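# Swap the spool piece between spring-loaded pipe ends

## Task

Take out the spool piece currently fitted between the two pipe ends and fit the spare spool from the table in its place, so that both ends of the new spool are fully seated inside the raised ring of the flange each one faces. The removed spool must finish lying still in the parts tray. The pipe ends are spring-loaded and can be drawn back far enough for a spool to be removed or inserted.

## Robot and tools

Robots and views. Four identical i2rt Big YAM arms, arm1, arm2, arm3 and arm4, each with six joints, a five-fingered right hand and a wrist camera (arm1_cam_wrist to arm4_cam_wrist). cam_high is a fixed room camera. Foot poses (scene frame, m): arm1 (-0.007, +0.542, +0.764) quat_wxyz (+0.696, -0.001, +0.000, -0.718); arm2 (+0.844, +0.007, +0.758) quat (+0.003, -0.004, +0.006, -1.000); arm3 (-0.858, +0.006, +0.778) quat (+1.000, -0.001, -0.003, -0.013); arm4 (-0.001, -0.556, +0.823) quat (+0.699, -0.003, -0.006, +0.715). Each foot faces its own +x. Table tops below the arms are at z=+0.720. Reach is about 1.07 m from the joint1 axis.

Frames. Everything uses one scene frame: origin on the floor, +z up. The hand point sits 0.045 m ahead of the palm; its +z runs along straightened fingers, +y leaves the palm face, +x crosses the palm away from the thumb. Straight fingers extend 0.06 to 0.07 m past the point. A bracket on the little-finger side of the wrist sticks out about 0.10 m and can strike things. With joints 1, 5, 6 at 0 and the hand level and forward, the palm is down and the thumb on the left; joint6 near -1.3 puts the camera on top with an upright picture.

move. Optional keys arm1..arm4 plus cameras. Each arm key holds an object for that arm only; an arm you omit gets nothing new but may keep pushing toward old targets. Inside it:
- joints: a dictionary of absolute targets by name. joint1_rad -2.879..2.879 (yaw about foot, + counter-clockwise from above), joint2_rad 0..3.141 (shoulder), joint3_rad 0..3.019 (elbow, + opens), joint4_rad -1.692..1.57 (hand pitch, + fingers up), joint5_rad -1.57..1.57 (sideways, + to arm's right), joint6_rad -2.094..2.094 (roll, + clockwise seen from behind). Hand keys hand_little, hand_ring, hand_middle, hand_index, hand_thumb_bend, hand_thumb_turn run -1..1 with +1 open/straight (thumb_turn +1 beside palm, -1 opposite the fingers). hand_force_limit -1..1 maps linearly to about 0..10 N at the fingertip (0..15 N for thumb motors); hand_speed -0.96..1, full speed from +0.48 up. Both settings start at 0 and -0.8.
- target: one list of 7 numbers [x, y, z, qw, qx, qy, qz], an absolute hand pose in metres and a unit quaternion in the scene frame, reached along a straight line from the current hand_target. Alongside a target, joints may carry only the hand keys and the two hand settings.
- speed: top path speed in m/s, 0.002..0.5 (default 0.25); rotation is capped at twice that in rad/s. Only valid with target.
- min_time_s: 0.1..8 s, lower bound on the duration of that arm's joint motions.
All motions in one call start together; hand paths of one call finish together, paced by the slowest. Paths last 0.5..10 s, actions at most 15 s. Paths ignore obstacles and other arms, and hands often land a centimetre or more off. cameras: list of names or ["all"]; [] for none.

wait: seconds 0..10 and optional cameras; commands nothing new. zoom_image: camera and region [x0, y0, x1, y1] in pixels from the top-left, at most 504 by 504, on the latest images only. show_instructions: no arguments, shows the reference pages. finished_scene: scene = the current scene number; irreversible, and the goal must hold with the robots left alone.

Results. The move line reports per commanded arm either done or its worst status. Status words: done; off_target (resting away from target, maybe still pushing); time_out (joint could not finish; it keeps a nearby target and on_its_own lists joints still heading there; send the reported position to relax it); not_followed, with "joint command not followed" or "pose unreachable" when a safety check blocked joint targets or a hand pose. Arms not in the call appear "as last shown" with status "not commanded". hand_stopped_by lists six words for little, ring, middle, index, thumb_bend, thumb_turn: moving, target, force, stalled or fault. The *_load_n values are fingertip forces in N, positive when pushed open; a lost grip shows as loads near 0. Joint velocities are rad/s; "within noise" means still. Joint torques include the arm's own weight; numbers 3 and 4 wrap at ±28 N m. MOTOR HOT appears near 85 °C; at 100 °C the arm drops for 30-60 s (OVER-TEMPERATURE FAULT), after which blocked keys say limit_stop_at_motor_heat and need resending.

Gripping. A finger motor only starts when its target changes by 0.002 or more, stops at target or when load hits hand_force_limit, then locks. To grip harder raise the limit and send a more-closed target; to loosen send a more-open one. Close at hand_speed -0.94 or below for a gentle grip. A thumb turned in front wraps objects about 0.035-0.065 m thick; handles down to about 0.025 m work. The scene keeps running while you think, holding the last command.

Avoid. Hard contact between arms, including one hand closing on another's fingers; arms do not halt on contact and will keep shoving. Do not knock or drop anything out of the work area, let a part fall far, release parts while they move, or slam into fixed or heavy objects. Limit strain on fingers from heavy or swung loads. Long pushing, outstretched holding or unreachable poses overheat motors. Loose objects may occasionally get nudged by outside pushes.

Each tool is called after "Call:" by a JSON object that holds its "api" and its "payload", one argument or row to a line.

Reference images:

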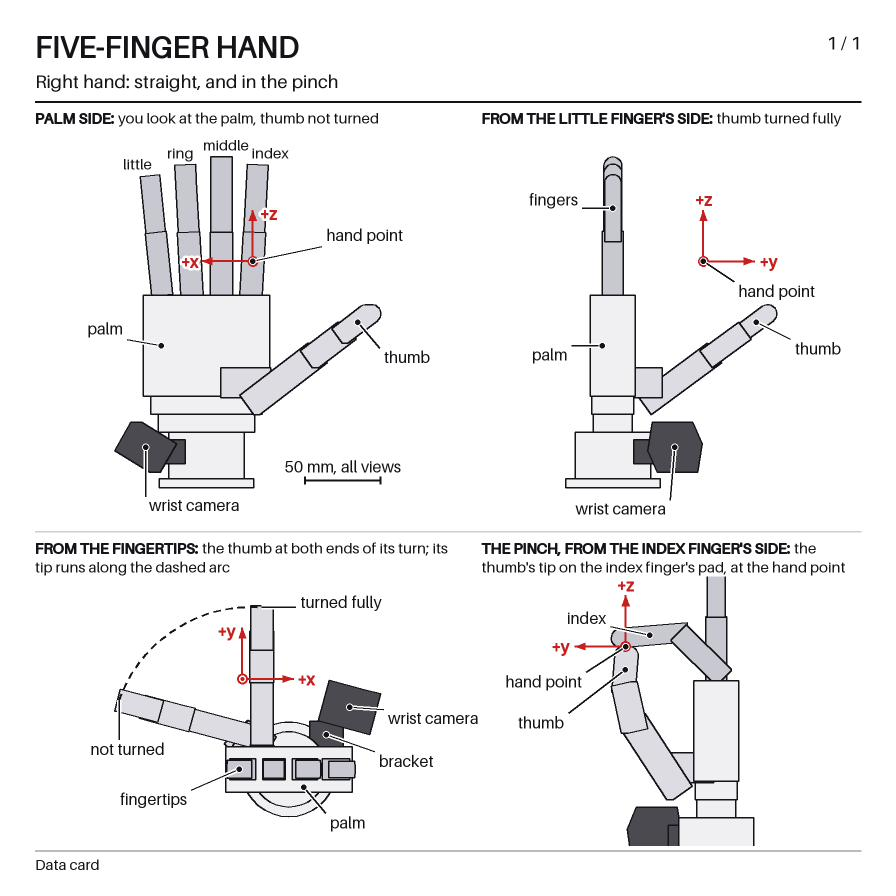

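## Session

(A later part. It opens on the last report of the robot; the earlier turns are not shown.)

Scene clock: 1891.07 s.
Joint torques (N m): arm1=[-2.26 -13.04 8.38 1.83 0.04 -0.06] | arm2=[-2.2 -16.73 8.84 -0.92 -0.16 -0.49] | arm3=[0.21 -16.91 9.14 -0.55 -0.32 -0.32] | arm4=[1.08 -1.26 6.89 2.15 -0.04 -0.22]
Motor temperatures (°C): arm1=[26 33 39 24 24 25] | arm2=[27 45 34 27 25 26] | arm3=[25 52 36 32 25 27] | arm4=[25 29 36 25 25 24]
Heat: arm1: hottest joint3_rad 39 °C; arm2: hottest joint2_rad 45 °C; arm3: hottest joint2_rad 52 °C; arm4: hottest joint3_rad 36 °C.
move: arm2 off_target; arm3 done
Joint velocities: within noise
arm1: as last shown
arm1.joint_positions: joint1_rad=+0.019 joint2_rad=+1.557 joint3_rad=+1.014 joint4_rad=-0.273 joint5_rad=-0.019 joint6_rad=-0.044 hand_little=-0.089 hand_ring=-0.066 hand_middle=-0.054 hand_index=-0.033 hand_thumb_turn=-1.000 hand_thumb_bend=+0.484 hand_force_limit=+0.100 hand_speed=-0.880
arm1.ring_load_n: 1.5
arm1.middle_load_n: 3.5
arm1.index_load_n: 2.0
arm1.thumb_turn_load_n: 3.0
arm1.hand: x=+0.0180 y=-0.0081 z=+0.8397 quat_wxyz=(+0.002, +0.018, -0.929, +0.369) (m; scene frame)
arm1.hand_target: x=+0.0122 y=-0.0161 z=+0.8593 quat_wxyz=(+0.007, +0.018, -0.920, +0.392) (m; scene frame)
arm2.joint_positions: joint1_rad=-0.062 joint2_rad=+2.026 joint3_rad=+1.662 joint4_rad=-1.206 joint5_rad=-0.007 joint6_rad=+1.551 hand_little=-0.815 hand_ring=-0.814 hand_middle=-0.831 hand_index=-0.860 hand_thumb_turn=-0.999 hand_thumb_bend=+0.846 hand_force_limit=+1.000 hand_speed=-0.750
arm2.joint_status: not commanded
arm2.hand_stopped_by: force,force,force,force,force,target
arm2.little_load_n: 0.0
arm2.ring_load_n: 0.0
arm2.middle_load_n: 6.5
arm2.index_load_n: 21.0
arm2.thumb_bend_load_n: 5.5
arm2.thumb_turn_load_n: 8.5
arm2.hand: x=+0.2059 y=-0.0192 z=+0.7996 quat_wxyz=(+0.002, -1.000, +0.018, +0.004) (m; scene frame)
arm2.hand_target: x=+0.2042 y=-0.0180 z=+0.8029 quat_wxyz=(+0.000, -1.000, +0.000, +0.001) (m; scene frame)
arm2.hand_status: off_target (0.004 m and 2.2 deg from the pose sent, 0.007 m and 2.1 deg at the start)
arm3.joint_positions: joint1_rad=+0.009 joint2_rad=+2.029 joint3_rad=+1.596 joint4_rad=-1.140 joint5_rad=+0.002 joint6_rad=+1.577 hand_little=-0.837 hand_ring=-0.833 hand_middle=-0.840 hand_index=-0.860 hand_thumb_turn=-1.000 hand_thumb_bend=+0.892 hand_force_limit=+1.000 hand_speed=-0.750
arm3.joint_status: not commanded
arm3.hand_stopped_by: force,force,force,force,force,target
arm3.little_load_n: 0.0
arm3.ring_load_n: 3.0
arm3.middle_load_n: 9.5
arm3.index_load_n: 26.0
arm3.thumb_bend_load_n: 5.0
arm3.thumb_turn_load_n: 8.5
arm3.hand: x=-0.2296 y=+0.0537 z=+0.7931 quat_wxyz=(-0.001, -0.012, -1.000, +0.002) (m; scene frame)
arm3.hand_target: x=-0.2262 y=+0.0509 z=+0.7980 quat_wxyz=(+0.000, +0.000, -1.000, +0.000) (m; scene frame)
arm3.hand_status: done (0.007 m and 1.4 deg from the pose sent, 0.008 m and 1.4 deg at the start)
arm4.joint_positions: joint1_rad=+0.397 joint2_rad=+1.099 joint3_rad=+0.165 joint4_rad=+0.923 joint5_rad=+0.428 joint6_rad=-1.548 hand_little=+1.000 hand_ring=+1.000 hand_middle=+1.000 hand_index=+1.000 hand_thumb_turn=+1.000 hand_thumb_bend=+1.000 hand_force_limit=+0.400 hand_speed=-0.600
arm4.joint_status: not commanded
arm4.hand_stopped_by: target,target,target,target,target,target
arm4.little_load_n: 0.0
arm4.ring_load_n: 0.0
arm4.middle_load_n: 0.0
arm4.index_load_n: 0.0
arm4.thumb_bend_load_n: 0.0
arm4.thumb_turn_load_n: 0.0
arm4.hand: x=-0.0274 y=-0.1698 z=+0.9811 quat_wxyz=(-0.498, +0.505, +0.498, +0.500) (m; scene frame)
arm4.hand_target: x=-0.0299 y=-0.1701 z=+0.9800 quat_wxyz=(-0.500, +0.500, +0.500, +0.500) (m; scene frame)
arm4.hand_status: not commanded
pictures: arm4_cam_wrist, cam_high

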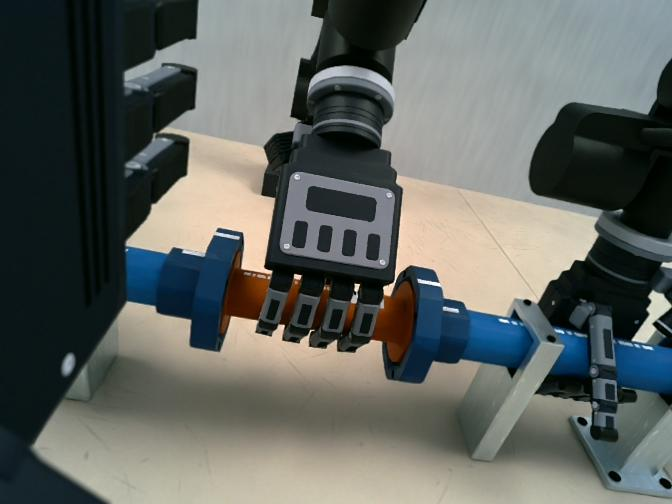

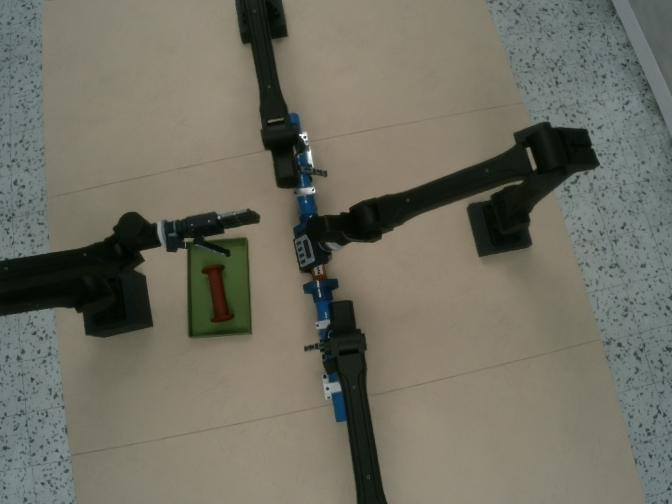

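Call:
{"api": "move", "payload": {
  "arm2": {"target": [0.188, -0.018, 0.803, 0, 1, 0, 0], "speed": 0.02},
  "arm3": {"target": [-0.210, 0.051, 0.798, 0, 0, 1, 0], "speed": 0.02},
  "cameras": ["arm4_cam_wrist"]
}}

Call:
{"api": "zoom_image", "payload": {
  "camera": "arm4_cam_wrist",
  "region": [360, 240, 480, 400]
}}

Call:
{"api": "zoom_image", "payload": {
  "camera": "arm4_cam_wrist",
  "region": [160, 210, 280, 370]
}}

Scene clock: 1907.23 s.
Joint torques (N m): arm1=[-2.2 -13.45 8.32 1.89 0.05 -0.1] | arm2=[-2.08 -15.5 10.84 -0.25 -0.07 -0.44] | arm3=[0.26 -15.44 11.43 -0.16 -0.2 -0.3] | arm4=[1.08 -1.26 6.89 2.15 -0.04 -0.22]
Motor temperatures (°C): arm1=[26 33 38 24 24 25] | arm2=[27 44 35 27 25 26] | arm3=[25 49 39 31 25 27] | arm4=[25 29 36 25 25 24]
Heat: arm1: hottest joint3_rad 38 °C; arm2: hottest joint2_rad 44 °C; arm3: hottest joint2_rad 49 °C; arm4: hottest joint3_rad 36 °C.
move: arm2 off_target; arm3 off_target
Joint velocities: within noise
arm1, arm4: as last shown
arm1.joint_positions: joint1_rad=+0.019 joint2_rad=+1.557 joint3_rad=+1.014 joint4_rad=-0.273 joint5_rad=-0.019 joint6_rad=-0.044 hand_little=-0.089 hand_ring=-0.067 hand_middle=-0.054 hand_index=-0.032 hand_thumb_turn=-1.000 hand_thumb_bend=+0.484 hand_force_limit=+0.100 hand_speed=-0.880
arm1.little_load_n: 0.0
arm1.ring_load_n: 0.0
arm1.middle_load_n: 4.0
arm1.index_load_n: 3.5
arm1.thumb_bend_load_n: 8.0
arm1.thumb_turn_load_n: 5.0
arm2.joint_positions: joint1_rad=-0.062 joint2_rad=+2.048 joint3_rad=+1.699 joint4_rad=-1.249 joint5_rad=-0.009 joint6_rad=+1.549 hand_little=-0.815 hand_ring=-0.814 hand_middle=-0.831 hand_index=-0.860 hand_thumb_turn=-1.000 hand_thumb_bend=+0.846 hand_force_limit=+1.000 hand_speed=-0.750
arm2.joint_status: not commanded
arm2.hand_stopped_by: force,force,force,force,force,target
arm2.little_load_n: 2.5
arm2.ring_load_n: 4.5
arm2.middle_load_n: 8.5
arm2.index_load_n: 17.0
arm2.thumb_bend_load_n: 7.5
arm2.thumb_turn_load_n: -2.0
arm2.hand: x=+0.2046 y=-0.0195 z=+0.7994 quat_wxyz=(+0.001, -1.000, +0.017, -0.009) (m; scene frame)
arm2.hand_target: x=+0.1887 y=-0.0178 z=+0.8032 quat_wxyz=(+0.000, -1.000, +0.001, +0.001) (m; scene frame)
arm2.hand_status: off_target (0.017 m and 2.3 deg from the pose sent, 0.018 m and 2.2 deg at the start)
arm3.joint_positions: joint1_rad=+0.009 joint2_rad=+2.046 joint3_rad=+1.626 joint4_rad=-1.174 joint5_rad=+0.001 joint6_rad=+1.575 hand_little=-0.837 hand_ring=-0.833 hand_middle=-0.840 hand_index=-0.860 hand_thumb_turn=-1.000 hand_thumb_bend=+0.892 hand_force_limit=+1.000 hand_speed=-0.750
arm3.joint_status: not commanded
arm3.hand_stopped_by: force,force,force,force,force,target
arm3.little_load_n: 1.0
arm3.ring_load_n: 8.0
arm3.middle_load_n: 10.5
arm3.index_load_n: 20.5
arm3.thumb_bend_load_n: 7.5
arm3.thumb_turn_load_n: -1.5
arm3.hand: x=-0.2282 y=+0.0542 z=+0.7930 quat_wxyz=(+0.009, -0.011, -1.000, +0.001) (m; scene frame)
arm3.hand_target: x=-0.2107 y=+0.0507 z=+0.7983 quat_wxyz=(-0.001, -0.001, -1.000, +0.000) (m; scene frame)
arm3.hand_status: off_target (0.019 m and 1.6 deg from the pose sent, 0.020 m and 1.4 deg at the start)
pictures: arm4_cam_wrist

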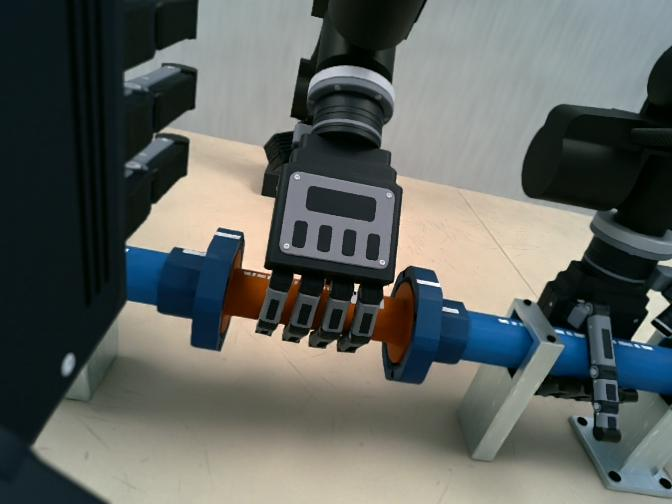

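Scaled by 3.150 from the camera's 672x504 image, which has a finer 960x720 frame.

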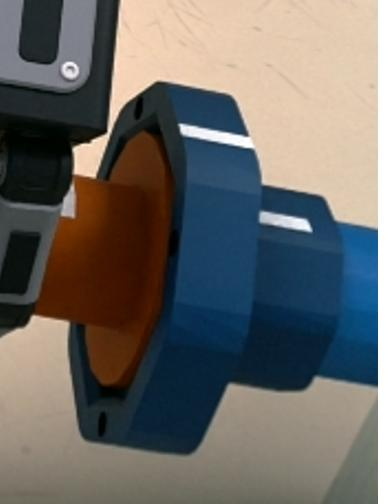

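Scaled by 3.150 from the camera's 672x504 image, which has a finer 960x720 frame.

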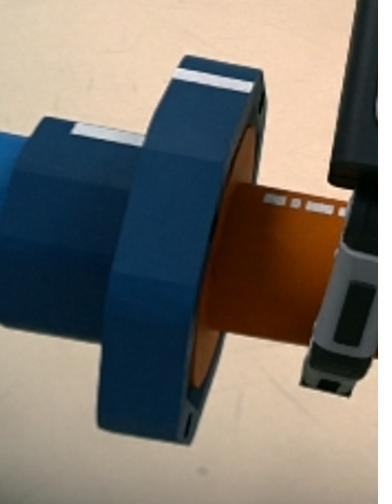

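Call:
{"api": "move", "payload": {
  "arm1": {"joints": {"hand_thumb_bend": 1.0, "hand_speed": -0.7}},
  "arm2": {"target": [0.203, -0.018, 0.803, 0, 1, 0, 0], "speed": 0.03},
  "arm3": {"target": [-0.226, 0.051, 0.798, 0, 0, 1, 0], "speed": 0.03},
  "cameras": []
}}

Call:
{"api": "move", "payload": {
  "arm1": {"joints": {"hand_index": 1.0, "hand_middle": 1.0, "hand_ring": 1.0, "hand_little": 1.0, "hand_speed": -0.7}},
  "cameras": ["arm4_cam_wrist"]
}}

Scene clock: 1925.23 s.
Joint torques (N m): arm1=[-2.14 -12.98 8.31 1.94 0.06 -0.08] | arm2=[-2.14 -18.43 6.68 0.61 -0.06 -0.46] | arm3=[0.15 -18.43 7.2 0.8 -0.2 -0.31] | arm4=[1.08 -1.32 6.89 2.15 -0.04 -0.22]
Motor temperatures (°C): arm1=[26 33 37 24 24 25] | arm2=[27 43 38 26 25 26] | arm3=[25 50 40 31 25 27] | arm4=[25 29 36 25 25 24]
Heat: arm1: hottest joint3_rad 37 °C; arm2: hottest joint2_rad 43 °C; arm3: hottest joint2_rad 50 °C; arm4: hottest joint3_rad 36 °C.
move: arm1 done; arm2 off_target; arm3 done
Joint velocities: within noise
arm1.joint_positions: joint1_rad=+0.019 joint2_rad=+1.557 joint3_rad=+1.014 joint4_rad=-0.272 joint5_rad=-0.019 joint6_rad=-0.044 hand_little=-0.089 hand_ring=-0.067 hand_middle=-0.054 hand_index=-0.032 hand_thumb_turn=-1.000 hand_thumb_bend=+1.000 hand_force_limit=+0.100 hand_speed=-0.700
arm1.joint_status: all done
arm1.hand_stopped_by: force,force,force,force,target,target
arm1.little_load_n: 0.0
arm1.ring_load_n: 0.0
arm1.middle_load_n: 2.0
arm1.index_load_n: 2.5
arm1.thumb_bend_load_n: 0.0
arm1.thumb_turn_load_n: 0.0
arm1.hand: x=+0.0180 y=-0.0082 z=+0.8397 quat_wxyz=(+0.002, +0.018, -0.929, +0.369) (m; scene frame)
arm1.hand_target: x=+0.0122 y=-0.0161 z=+0.8593 quat_wxyz=(+0.007, +0.018, -0.920, +0.392) (m; scene frame)
arm1.hand_status: not commanded
arm2.joint_positions: joint1_rad=-0.062 joint2_rad=+2.048 joint3_rad=+1.699 joint4_rad=-1.249 joint5_rad=-0.009 joint6_rad=+1.549 hand_little=-0.815 hand_ring=-0.814 hand_middle=-0.831 hand_index=-0.860 hand_thumb_turn=-1.000 hand_thumb_bend=+0.846 hand_force_limit=+1.000 hand_speed=-0.750
arm2.joint_status: not commanded
arm2.hand_stopped_by: force,force,force,force,force,target
arm2.little_load_n: 2.5
arm2.ring_load_n: 4.5
arm2.middle_load_n: 8.5
arm2.index_load_n: 17.0
arm2.thumb_bend_load_n: 7.5
arm2.thumb_turn_load_n: -2.0
arm2.hand: x=+0.2046 y=-0.0196 z=+0.7995 quat_wxyz=(+0.001, -1.000, +0.017, -0.009) (m; scene frame)
arm2.hand_target: x=+0.2030 y=-0.0179 z=+0.8031 quat_wxyz=(+0.000, -1.000, +0.000, +0.000) (m; scene frame)
arm2.hand_status: off_target (0.004 m and 2.3 deg from the pose sent, 0.004 m and 2.3 deg at the start)
arm3.joint_positions: joint1_rad=+0.009 joint2_rad=+2.046 joint3_rad=+1.626 joint4_rad=-1.174 joint5_rad=+0.001 joint6_rad=+1.575 hand_little=-0.837 hand_ring=-0.833 hand_middle=-0.840 hand_index=-0.860 hand_thumb_turn=-1.000 hand_thumb_bend=+0.892 hand_force_limit=+1.000 hand_speed=-0.750
arm3.joint_status: not commanded
arm3.hand_stopped_by: force,force,force,force,force,target
arm3.little_load_n: 1.0
arm3.ring_load_n: 8.0
arm3.middle_load_n: 10.5
arm3.index_load_n: 20.5
arm3.thumb_bend_load_n: 8.0
arm3.thumb_turn_load_n: -1.5
arm3.hand: x=-0.2282 y=+0.0542 z=+0.7930 quat_wxyz=(+0.009, -0.011, -1.000, +0.001) (m; scene frame)
arm3.hand_target: x=-0.2260 y=+0.0509 z=+0.7981 quat_wxyz=(+0.000, +0.000, -1.000, +0.000) (m; scene frame)
arm3.hand_status: done (0.006 m and 1.6 deg from the pose sent, 0.006 m and 1.6 deg at the start)
arm4: as last shown
arm4.middle_load_n: -0.5
pictures: none
No camera images: "cameras" was empty.

Scene clock: 1927.03 s.
Joint torques (N m): arm1=[-2.49 -11.46 8.55 1.73 0.07 -0.07] | arm2=[-2.2 -18.37 6.69 0.61 -0.06 -0.46] | arm3=[0.26 -18.37 7.2 0.79 -0.2 -0.3] | arm4=[1.03 -1.26 6.89 2.15 -0.04 -0.22]
Motor temperatures (°C): arm1=[26 33 37 24 24 25] | arm2=[27 43 38 26 25 26] | arm3=[25 50 40 31 25 27] | arm4=[25 29 36 25 25 24]
Heat: arm1: hottest joint3_rad 37 °C; arm2: hottest joint2_rad 43 °C; arm3: hottest joint2_rad 50 °C; arm4: hottest joint3_rad 36 °C.
move: arm1 done
Joint velocities: within noise
arm1.joint_positions: joint1_rad=+0.018 joint2_rad=+1.537 joint3_rad=+1.014 joint4_rad=-0.269 joint5_rad=-0.019 joint6_rad=-0.044 hand_little=+1.000 hand_ring=+1.000 hand_middle=+1.000 hand_index=+1.000 hand_thumb_turn=-1.000 hand_thumb_bend=+1.000 hand_force_limit=+0.100 hand_speed=-0.700
arm1.joint_status: all done
arm1.hand_stopped_by: target,target,target,target,target,target
arm1.little_load_n: 0.0
arm1.ring_load_n: 0.0
arm1.middle_load_n: 0.0
arm1.index_load_n: 0.0
arm1.thumb_bend_load_n: -0.5
arm1.thumb_turn_load_n: 0.0
arm1.hand: x=+0.0178 y=-0.0100 z=+0.8511 quat_wxyz=(+0.002, +0.018, -0.925, +0.380) (m; scene frame)
arm1.hand_target: x=+0.0122 y=-0.0161 z=+0.8594 quat_wxyz=(+0.007, +0.018, -0.920, +0.392) (m; scene frame)
arm1.hand_status: not commanded
arm2, arm3, arm4: as last shown
arm3.ring_load_n: 7.5
arm3.thumb_turn_load_n: -1.0
arm4.middle_load_n: 0.0
pictures: arm4_cam_wrist

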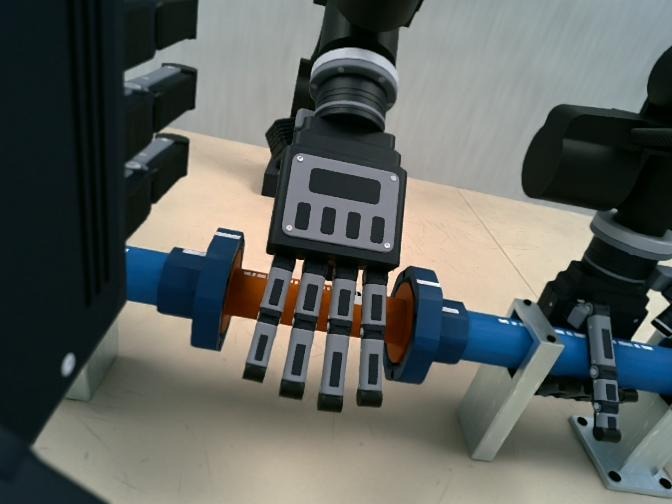

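Call:
{"api": "move", "payload": {
  "arm1": {"target": [0.018, 0.11, 0.97, 0, 0, 0.9239, -0.3827], "speed": 0.2},
  "arm2": {"joints": {"hand_index": 1.0, "hand_middle": 1.0, "hand_ring": 1.0, "hand_little": 1.0, "hand_thumb_bend": 1.0, "hand_speed": -0.6}},
  "arm3": {"joints": {"hand_index": 1.0, "hand_middle": 1.0, "hand_ring": 1.0, "hand_little": 1.0, "hand_thumb_bend": 1.0, "hand_speed": -0.6}},
  "cameras": ["arm4_cam_wrist", "cam_high"]
}}

Scene clock: 1940.37 s.
Joint torques (N m): arm1=[-2.02 -5.36 8.77 0.9 0.05 0.08] | arm2=[-2.14 -18.14 6.72 0.46 0.28 -0.19] | arm3=[0.21 -17.79 7.24 0.79 0.07 -0.13] | arm4=[1.08 -1.26 6.89 2.15 -0.04 -0.22]
Motor temperatures (°C): arm1=[26 32 37 24 24 25] | arm2=[27 43 37 26 25 26] | arm3=[25 50 40 31 25 27] | arm4=[25 29 36 25 25 24]
Heat: arm1: hottest joint3_rad 37 °C; arm2: hottest joint2_rad 43 °C; arm3: hottest joint2_rad 50 °C; arm4: hottest joint3_rad 36 °C.
move: arm1 done; arm2 done; arm3 done
Joint velocities: within noise
arm1.joint_positions: joint1_rad=+0.018 joint2_rad=+1.086 joint3_rad=+0.942 joint4_rad=-0.620 joint5_rad=-0.017 joint6_rad=-0.021 hand_little=+1.000 hand_ring=+1.000 hand_middle=+1.000 hand_index=+1.000 hand_thumb_turn=-1.000 hand_thumb_bend=+1.000 hand_force_limit=+0.100 hand_speed=-0.700
arm1.joint_status: not commanded
arm1.hand_stopped_by: target,target,target,target,target,target
arm1.little_load_n: 0.0
arm1.ring_load_n: 0.0
arm1.middle_load_n: 0.0
arm1.index_load_n: 0.0
arm1.thumb_bend_load_n: 0.0
arm1.thumb_turn_load_n: 0.0
arm1.hand: x=+0.0204 y=+0.1075 z=+0.9774 quat_wxyz=(+0.000, +0.007, -0.920, +0.393) (m; scene frame)
arm1.hand_target: x=+0.0180 y=+0.1100 z=+0.9702 quat_wxyz=(+0.000, +0.000, -0.924, +0.383) (m; scene frame)
arm1.hand_status: done (0.008 m and 1.5 deg from the pose sent, 0.169 m and 2.1 deg at the start)
arm2.joint_positions: joint1_rad=-0.062 joint2_rad=+2.044 joint3_rad=+1.699 joint4_rad=-1.245 joint5_rad=-0.016 joint6_rad=+1.524 hand_little=+1.000 hand_ring=+1.000 hand_middle=+0.999 hand_index=+1.000 hand_thumb_turn=-1.000 hand_thumb_bend=+1.000 hand_force_limit=+1.000 hand_speed=-0.600
arm2.joint_status: all done
arm2.hand_stopped_by: target,target,target,target,target,target
arm2.little_load_n: 0.0
arm2.ring_load_n: 0.0
arm2.middle_load_n: -3.0
arm2.index_load_n: 0.0
arm2.thumb_bend_load_n: 0.0
arm2.thumb_turn_load_n: 0.0
arm2.hand: x=+0.2045 y=-0.0216 z=+0.8021 quat_wxyz=(-0.003, -1.000, +0.005, -0.005) (m; scene frame)
arm2.hand_target: x=+0.2030 y=-0.0179 z=+0.8032 quat_wxyz=(+0.000, -1.000, +0.000, +0.000) (m; scene frame)
arm2.hand_status: not commanded
arm3.joint_positions: joint1_rad=+0.008 joint2_rad=+2.040 joint3_rad=+1.626 joint4_rad=-1.174 joint5_rad=-0.005 joint6_rad=+1.556 hand_little=+1.000 hand_ring=+1.000 hand_middle=+0.999 hand_index=+1.000 hand_thumb_turn=-1.000 hand_thumb_bend=+1.000 hand_force_limit=+1.000 hand_speed=-0.600
arm3.joint_status: all done
arm3.hand_stopped_by: target,target,target,target,target,target
arm3.little_load_n: 0.0
arm3.ring_load_n: 0.0
arm3.middle_load_n: -2.5
arm3.index_load_n: 0.0
arm3.thumb_bend_load_n: 0.0
arm3.thumb_turn_load_n: 0.0
arm3.hand: x=-0.2284 y=+0.0553 z=+0.7971 quat_wxyz=(+0.006, -0.002, -1.000, -0.002) (m; scene frame)
arm3.hand_target: x=-0.2259 y=+0.0509 z=+0.7981 quat_wxyz=(+0.000, +0.000, -1.000, +0.000) (m; scene frame)
arm3.hand_status: not commanded
arm4: as last shown
pictures: arm4_cam_wrist, cam_high

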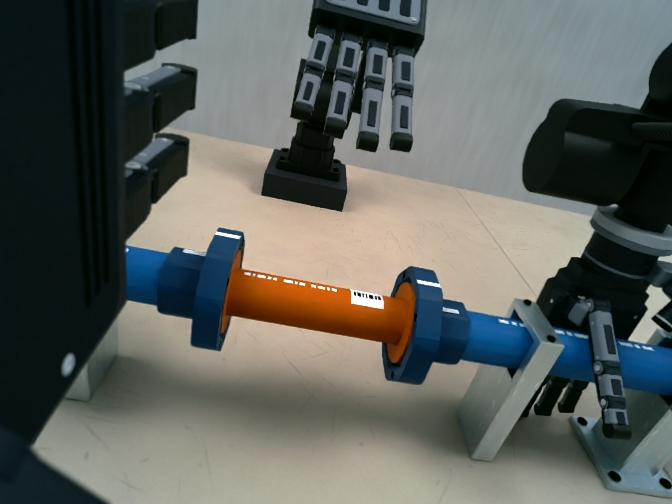

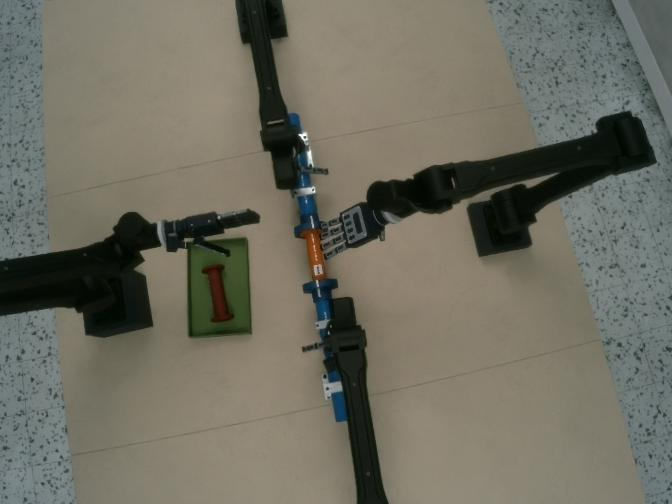

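Call:
{"api": "move", "payload": {
  "arm2": {"target": [0.206, -0.018, 0.96, 0, 1, 0, 0], "speed": 0.15},
  "arm3": {"target": [-0.229, 0.051, 0.96, 0, 0, 1, 0], "speed": 0.15},
  "cameras": ["arm4_cam_wrist", "cam_high"]
}}

Call:
{"api": "zoom_image", "payload": {
  "camera": "arm4_cam_wrist",
  "region": [360, 240, 480, 400]
}}

Call:
{"api": "zoom_image", "payload": {
  "camera": "arm4_cam_wrist",
  "region": [160, 210, 280, 370]
}}

Call:
{"api": "zoom_image", "payload": {
  "camera": "cam_high",
  "region": [270, 190, 370, 330]
}}

Scene clock: 1952.60 s.
Joint torques (N m): arm1=[-2.08 -4.89 8.73 0.9 0.07 0.09] | arm2=[-2.32 -19.43 10.99 -0.42 0.11 -0.18] | arm3=[0.26 -18.02 11.67 -0.21 -0.02 -0.14] | arm4=[1.08 -1.26 6.89 2.15 -0.04 -0.22]
Motor temperatures (°C): arm1=[26 32 37 24 24 25] | arm2=[27 43 37 26 25 26] | arm3=[25 50 40 31 25 27] | arm4=[25 29 36 25 25 24]
Heat: arm1: hottest joint3_rad 37 °C; arm2: hottest joint2_rad 43 °C; arm3: hottest joint2_rad 50 °C; arm4: hottest joint3_rad 36 °C.
move: arm2 off_target; arm3 off_target
Joint velocities: within noise
arm1, arm4: as last shown
arm2.joint_positions: joint1_rad=-0.063 joint2_rad=+1.982 joint3_rad=+1.932 joint4_rad=-1.596 joint5_rad=-0.012 joint6_rad=+1.520 hand_little=+1.000 hand_ring=+1.000 hand_middle=+0.999 hand_index=+1.000 hand_thumb_turn=-1.000 hand_thumb_bend=+1.000 hand_force_limit=+1.000 hand_speed=-0.600
arm2.joint_status: not commanded
arm2.hand_stopped_by: target,target,target,target,target,target
arm2.little_load_n: 0.0
arm2.ring_load_n: 0.0
arm2.middle_load_n: 0.0
arm2.index_load_n: 0.0
arm2.thumb_bend_load_n: 0.0
arm2.thumb_turn_load_n: 0.0
arm2.hand: x=+0.2182 y=-0.0224 z=+0.9252 quat_wxyz=(-0.002, -0.999, +0.004, -0.033) (m; scene frame)
arm2.hand_target: x=+0.2076 y=-0.0182 z=+0.9598 quat_wxyz=(+0.000, -1.000, +0.000, +0.000) (m; scene frame)
arm2.hand_status: off_target (0.037 m and 3.9 deg from the pose sent, 0.158 m and 0.9 deg at the start)
arm3.joint_positions: joint1_rad=+0.007 joint2_rad=+1.937 joint3_rad=+1.832 joint4_rad=-1.525 joint5_rad=-0.003 joint6_rad=+1.556 hand_little=+1.000 hand_ring=+1.000 hand_middle=+0.999 hand_index=+1.000 hand_thumb_turn=-1.000 hand_thumb_bend=+1.000 hand_force_limit=+1.000 hand_speed=-0.600
arm3.joint_status: not commanded
arm3.hand_stopped_by: target,target,target,target,target,target
arm3.little_load_n: 0.0
arm3.ring_load_n: 0.0
arm3.middle_load_n: 0.0
arm3.index_load_n: 0.0
arm3.thumb_bend_load_n: 0.0
arm3.thumb_turn_load_n: 0.0
arm3.hand: x=-0.2431 y=+0.0552 z=+0.9321 quat_wxyz=(+0.027, -0.002, -1.000, -0.002) (m; scene frame)
arm3.hand_target: x=-0.2303 y=+0.0510 z=+0.9600 quat_wxyz=(+0.000, +0.000, -1.000, +0.000) (m; scene frame)
arm3.hand_status: off_target (0.032 m and 3.1 deg from the pose sent, 0.163 m and 0.8 deg at the start)
pictures: arm4_cam_wrist, cam_high

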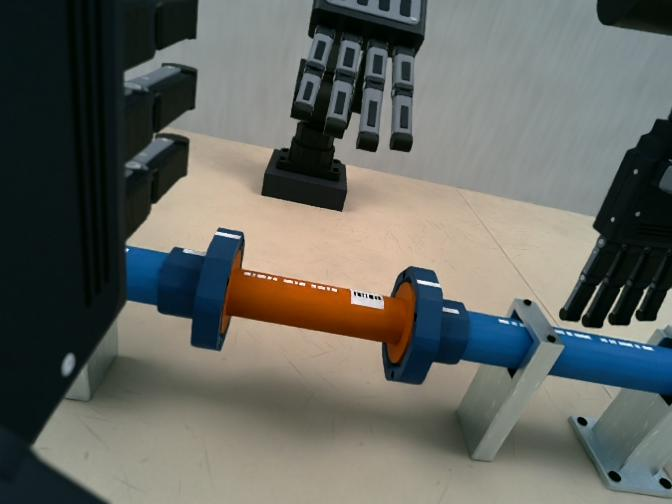

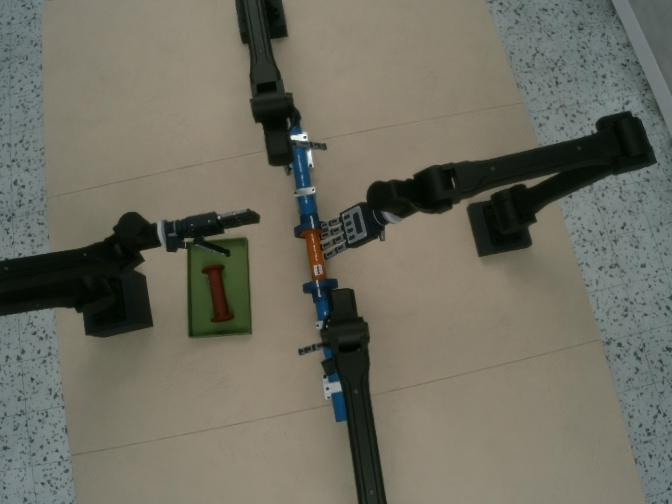

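Scaled by 3.150 from the camera's 672x504 image, which has a finer 960x720 frame.

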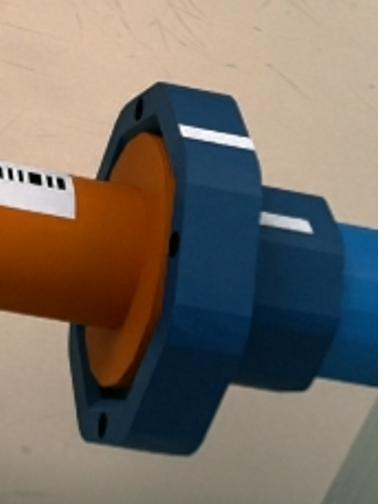

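Scaled by 3.150 from the camera's 672x504 image, which has a finer 960x720 frame.

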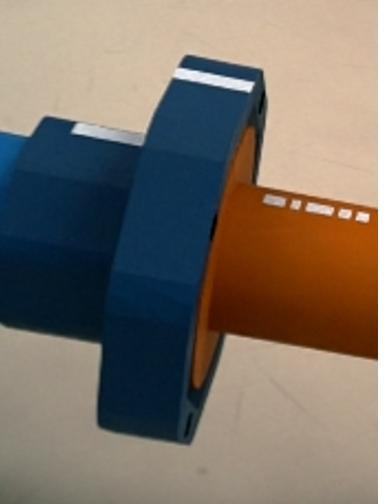

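Scaled by 3.600 from the camera's 672x504 image, which has a finer 960x720 frame.

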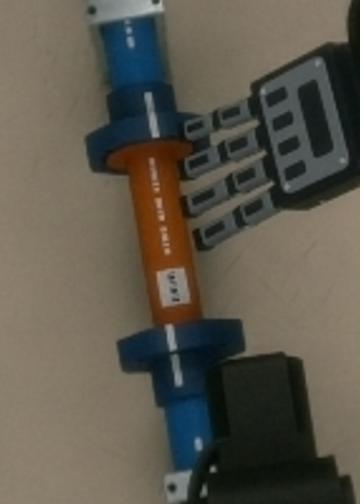

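Call:
{"api": "finished_scene", "payload": {
  "scene": 1
}}

The scene is finished: the task was done.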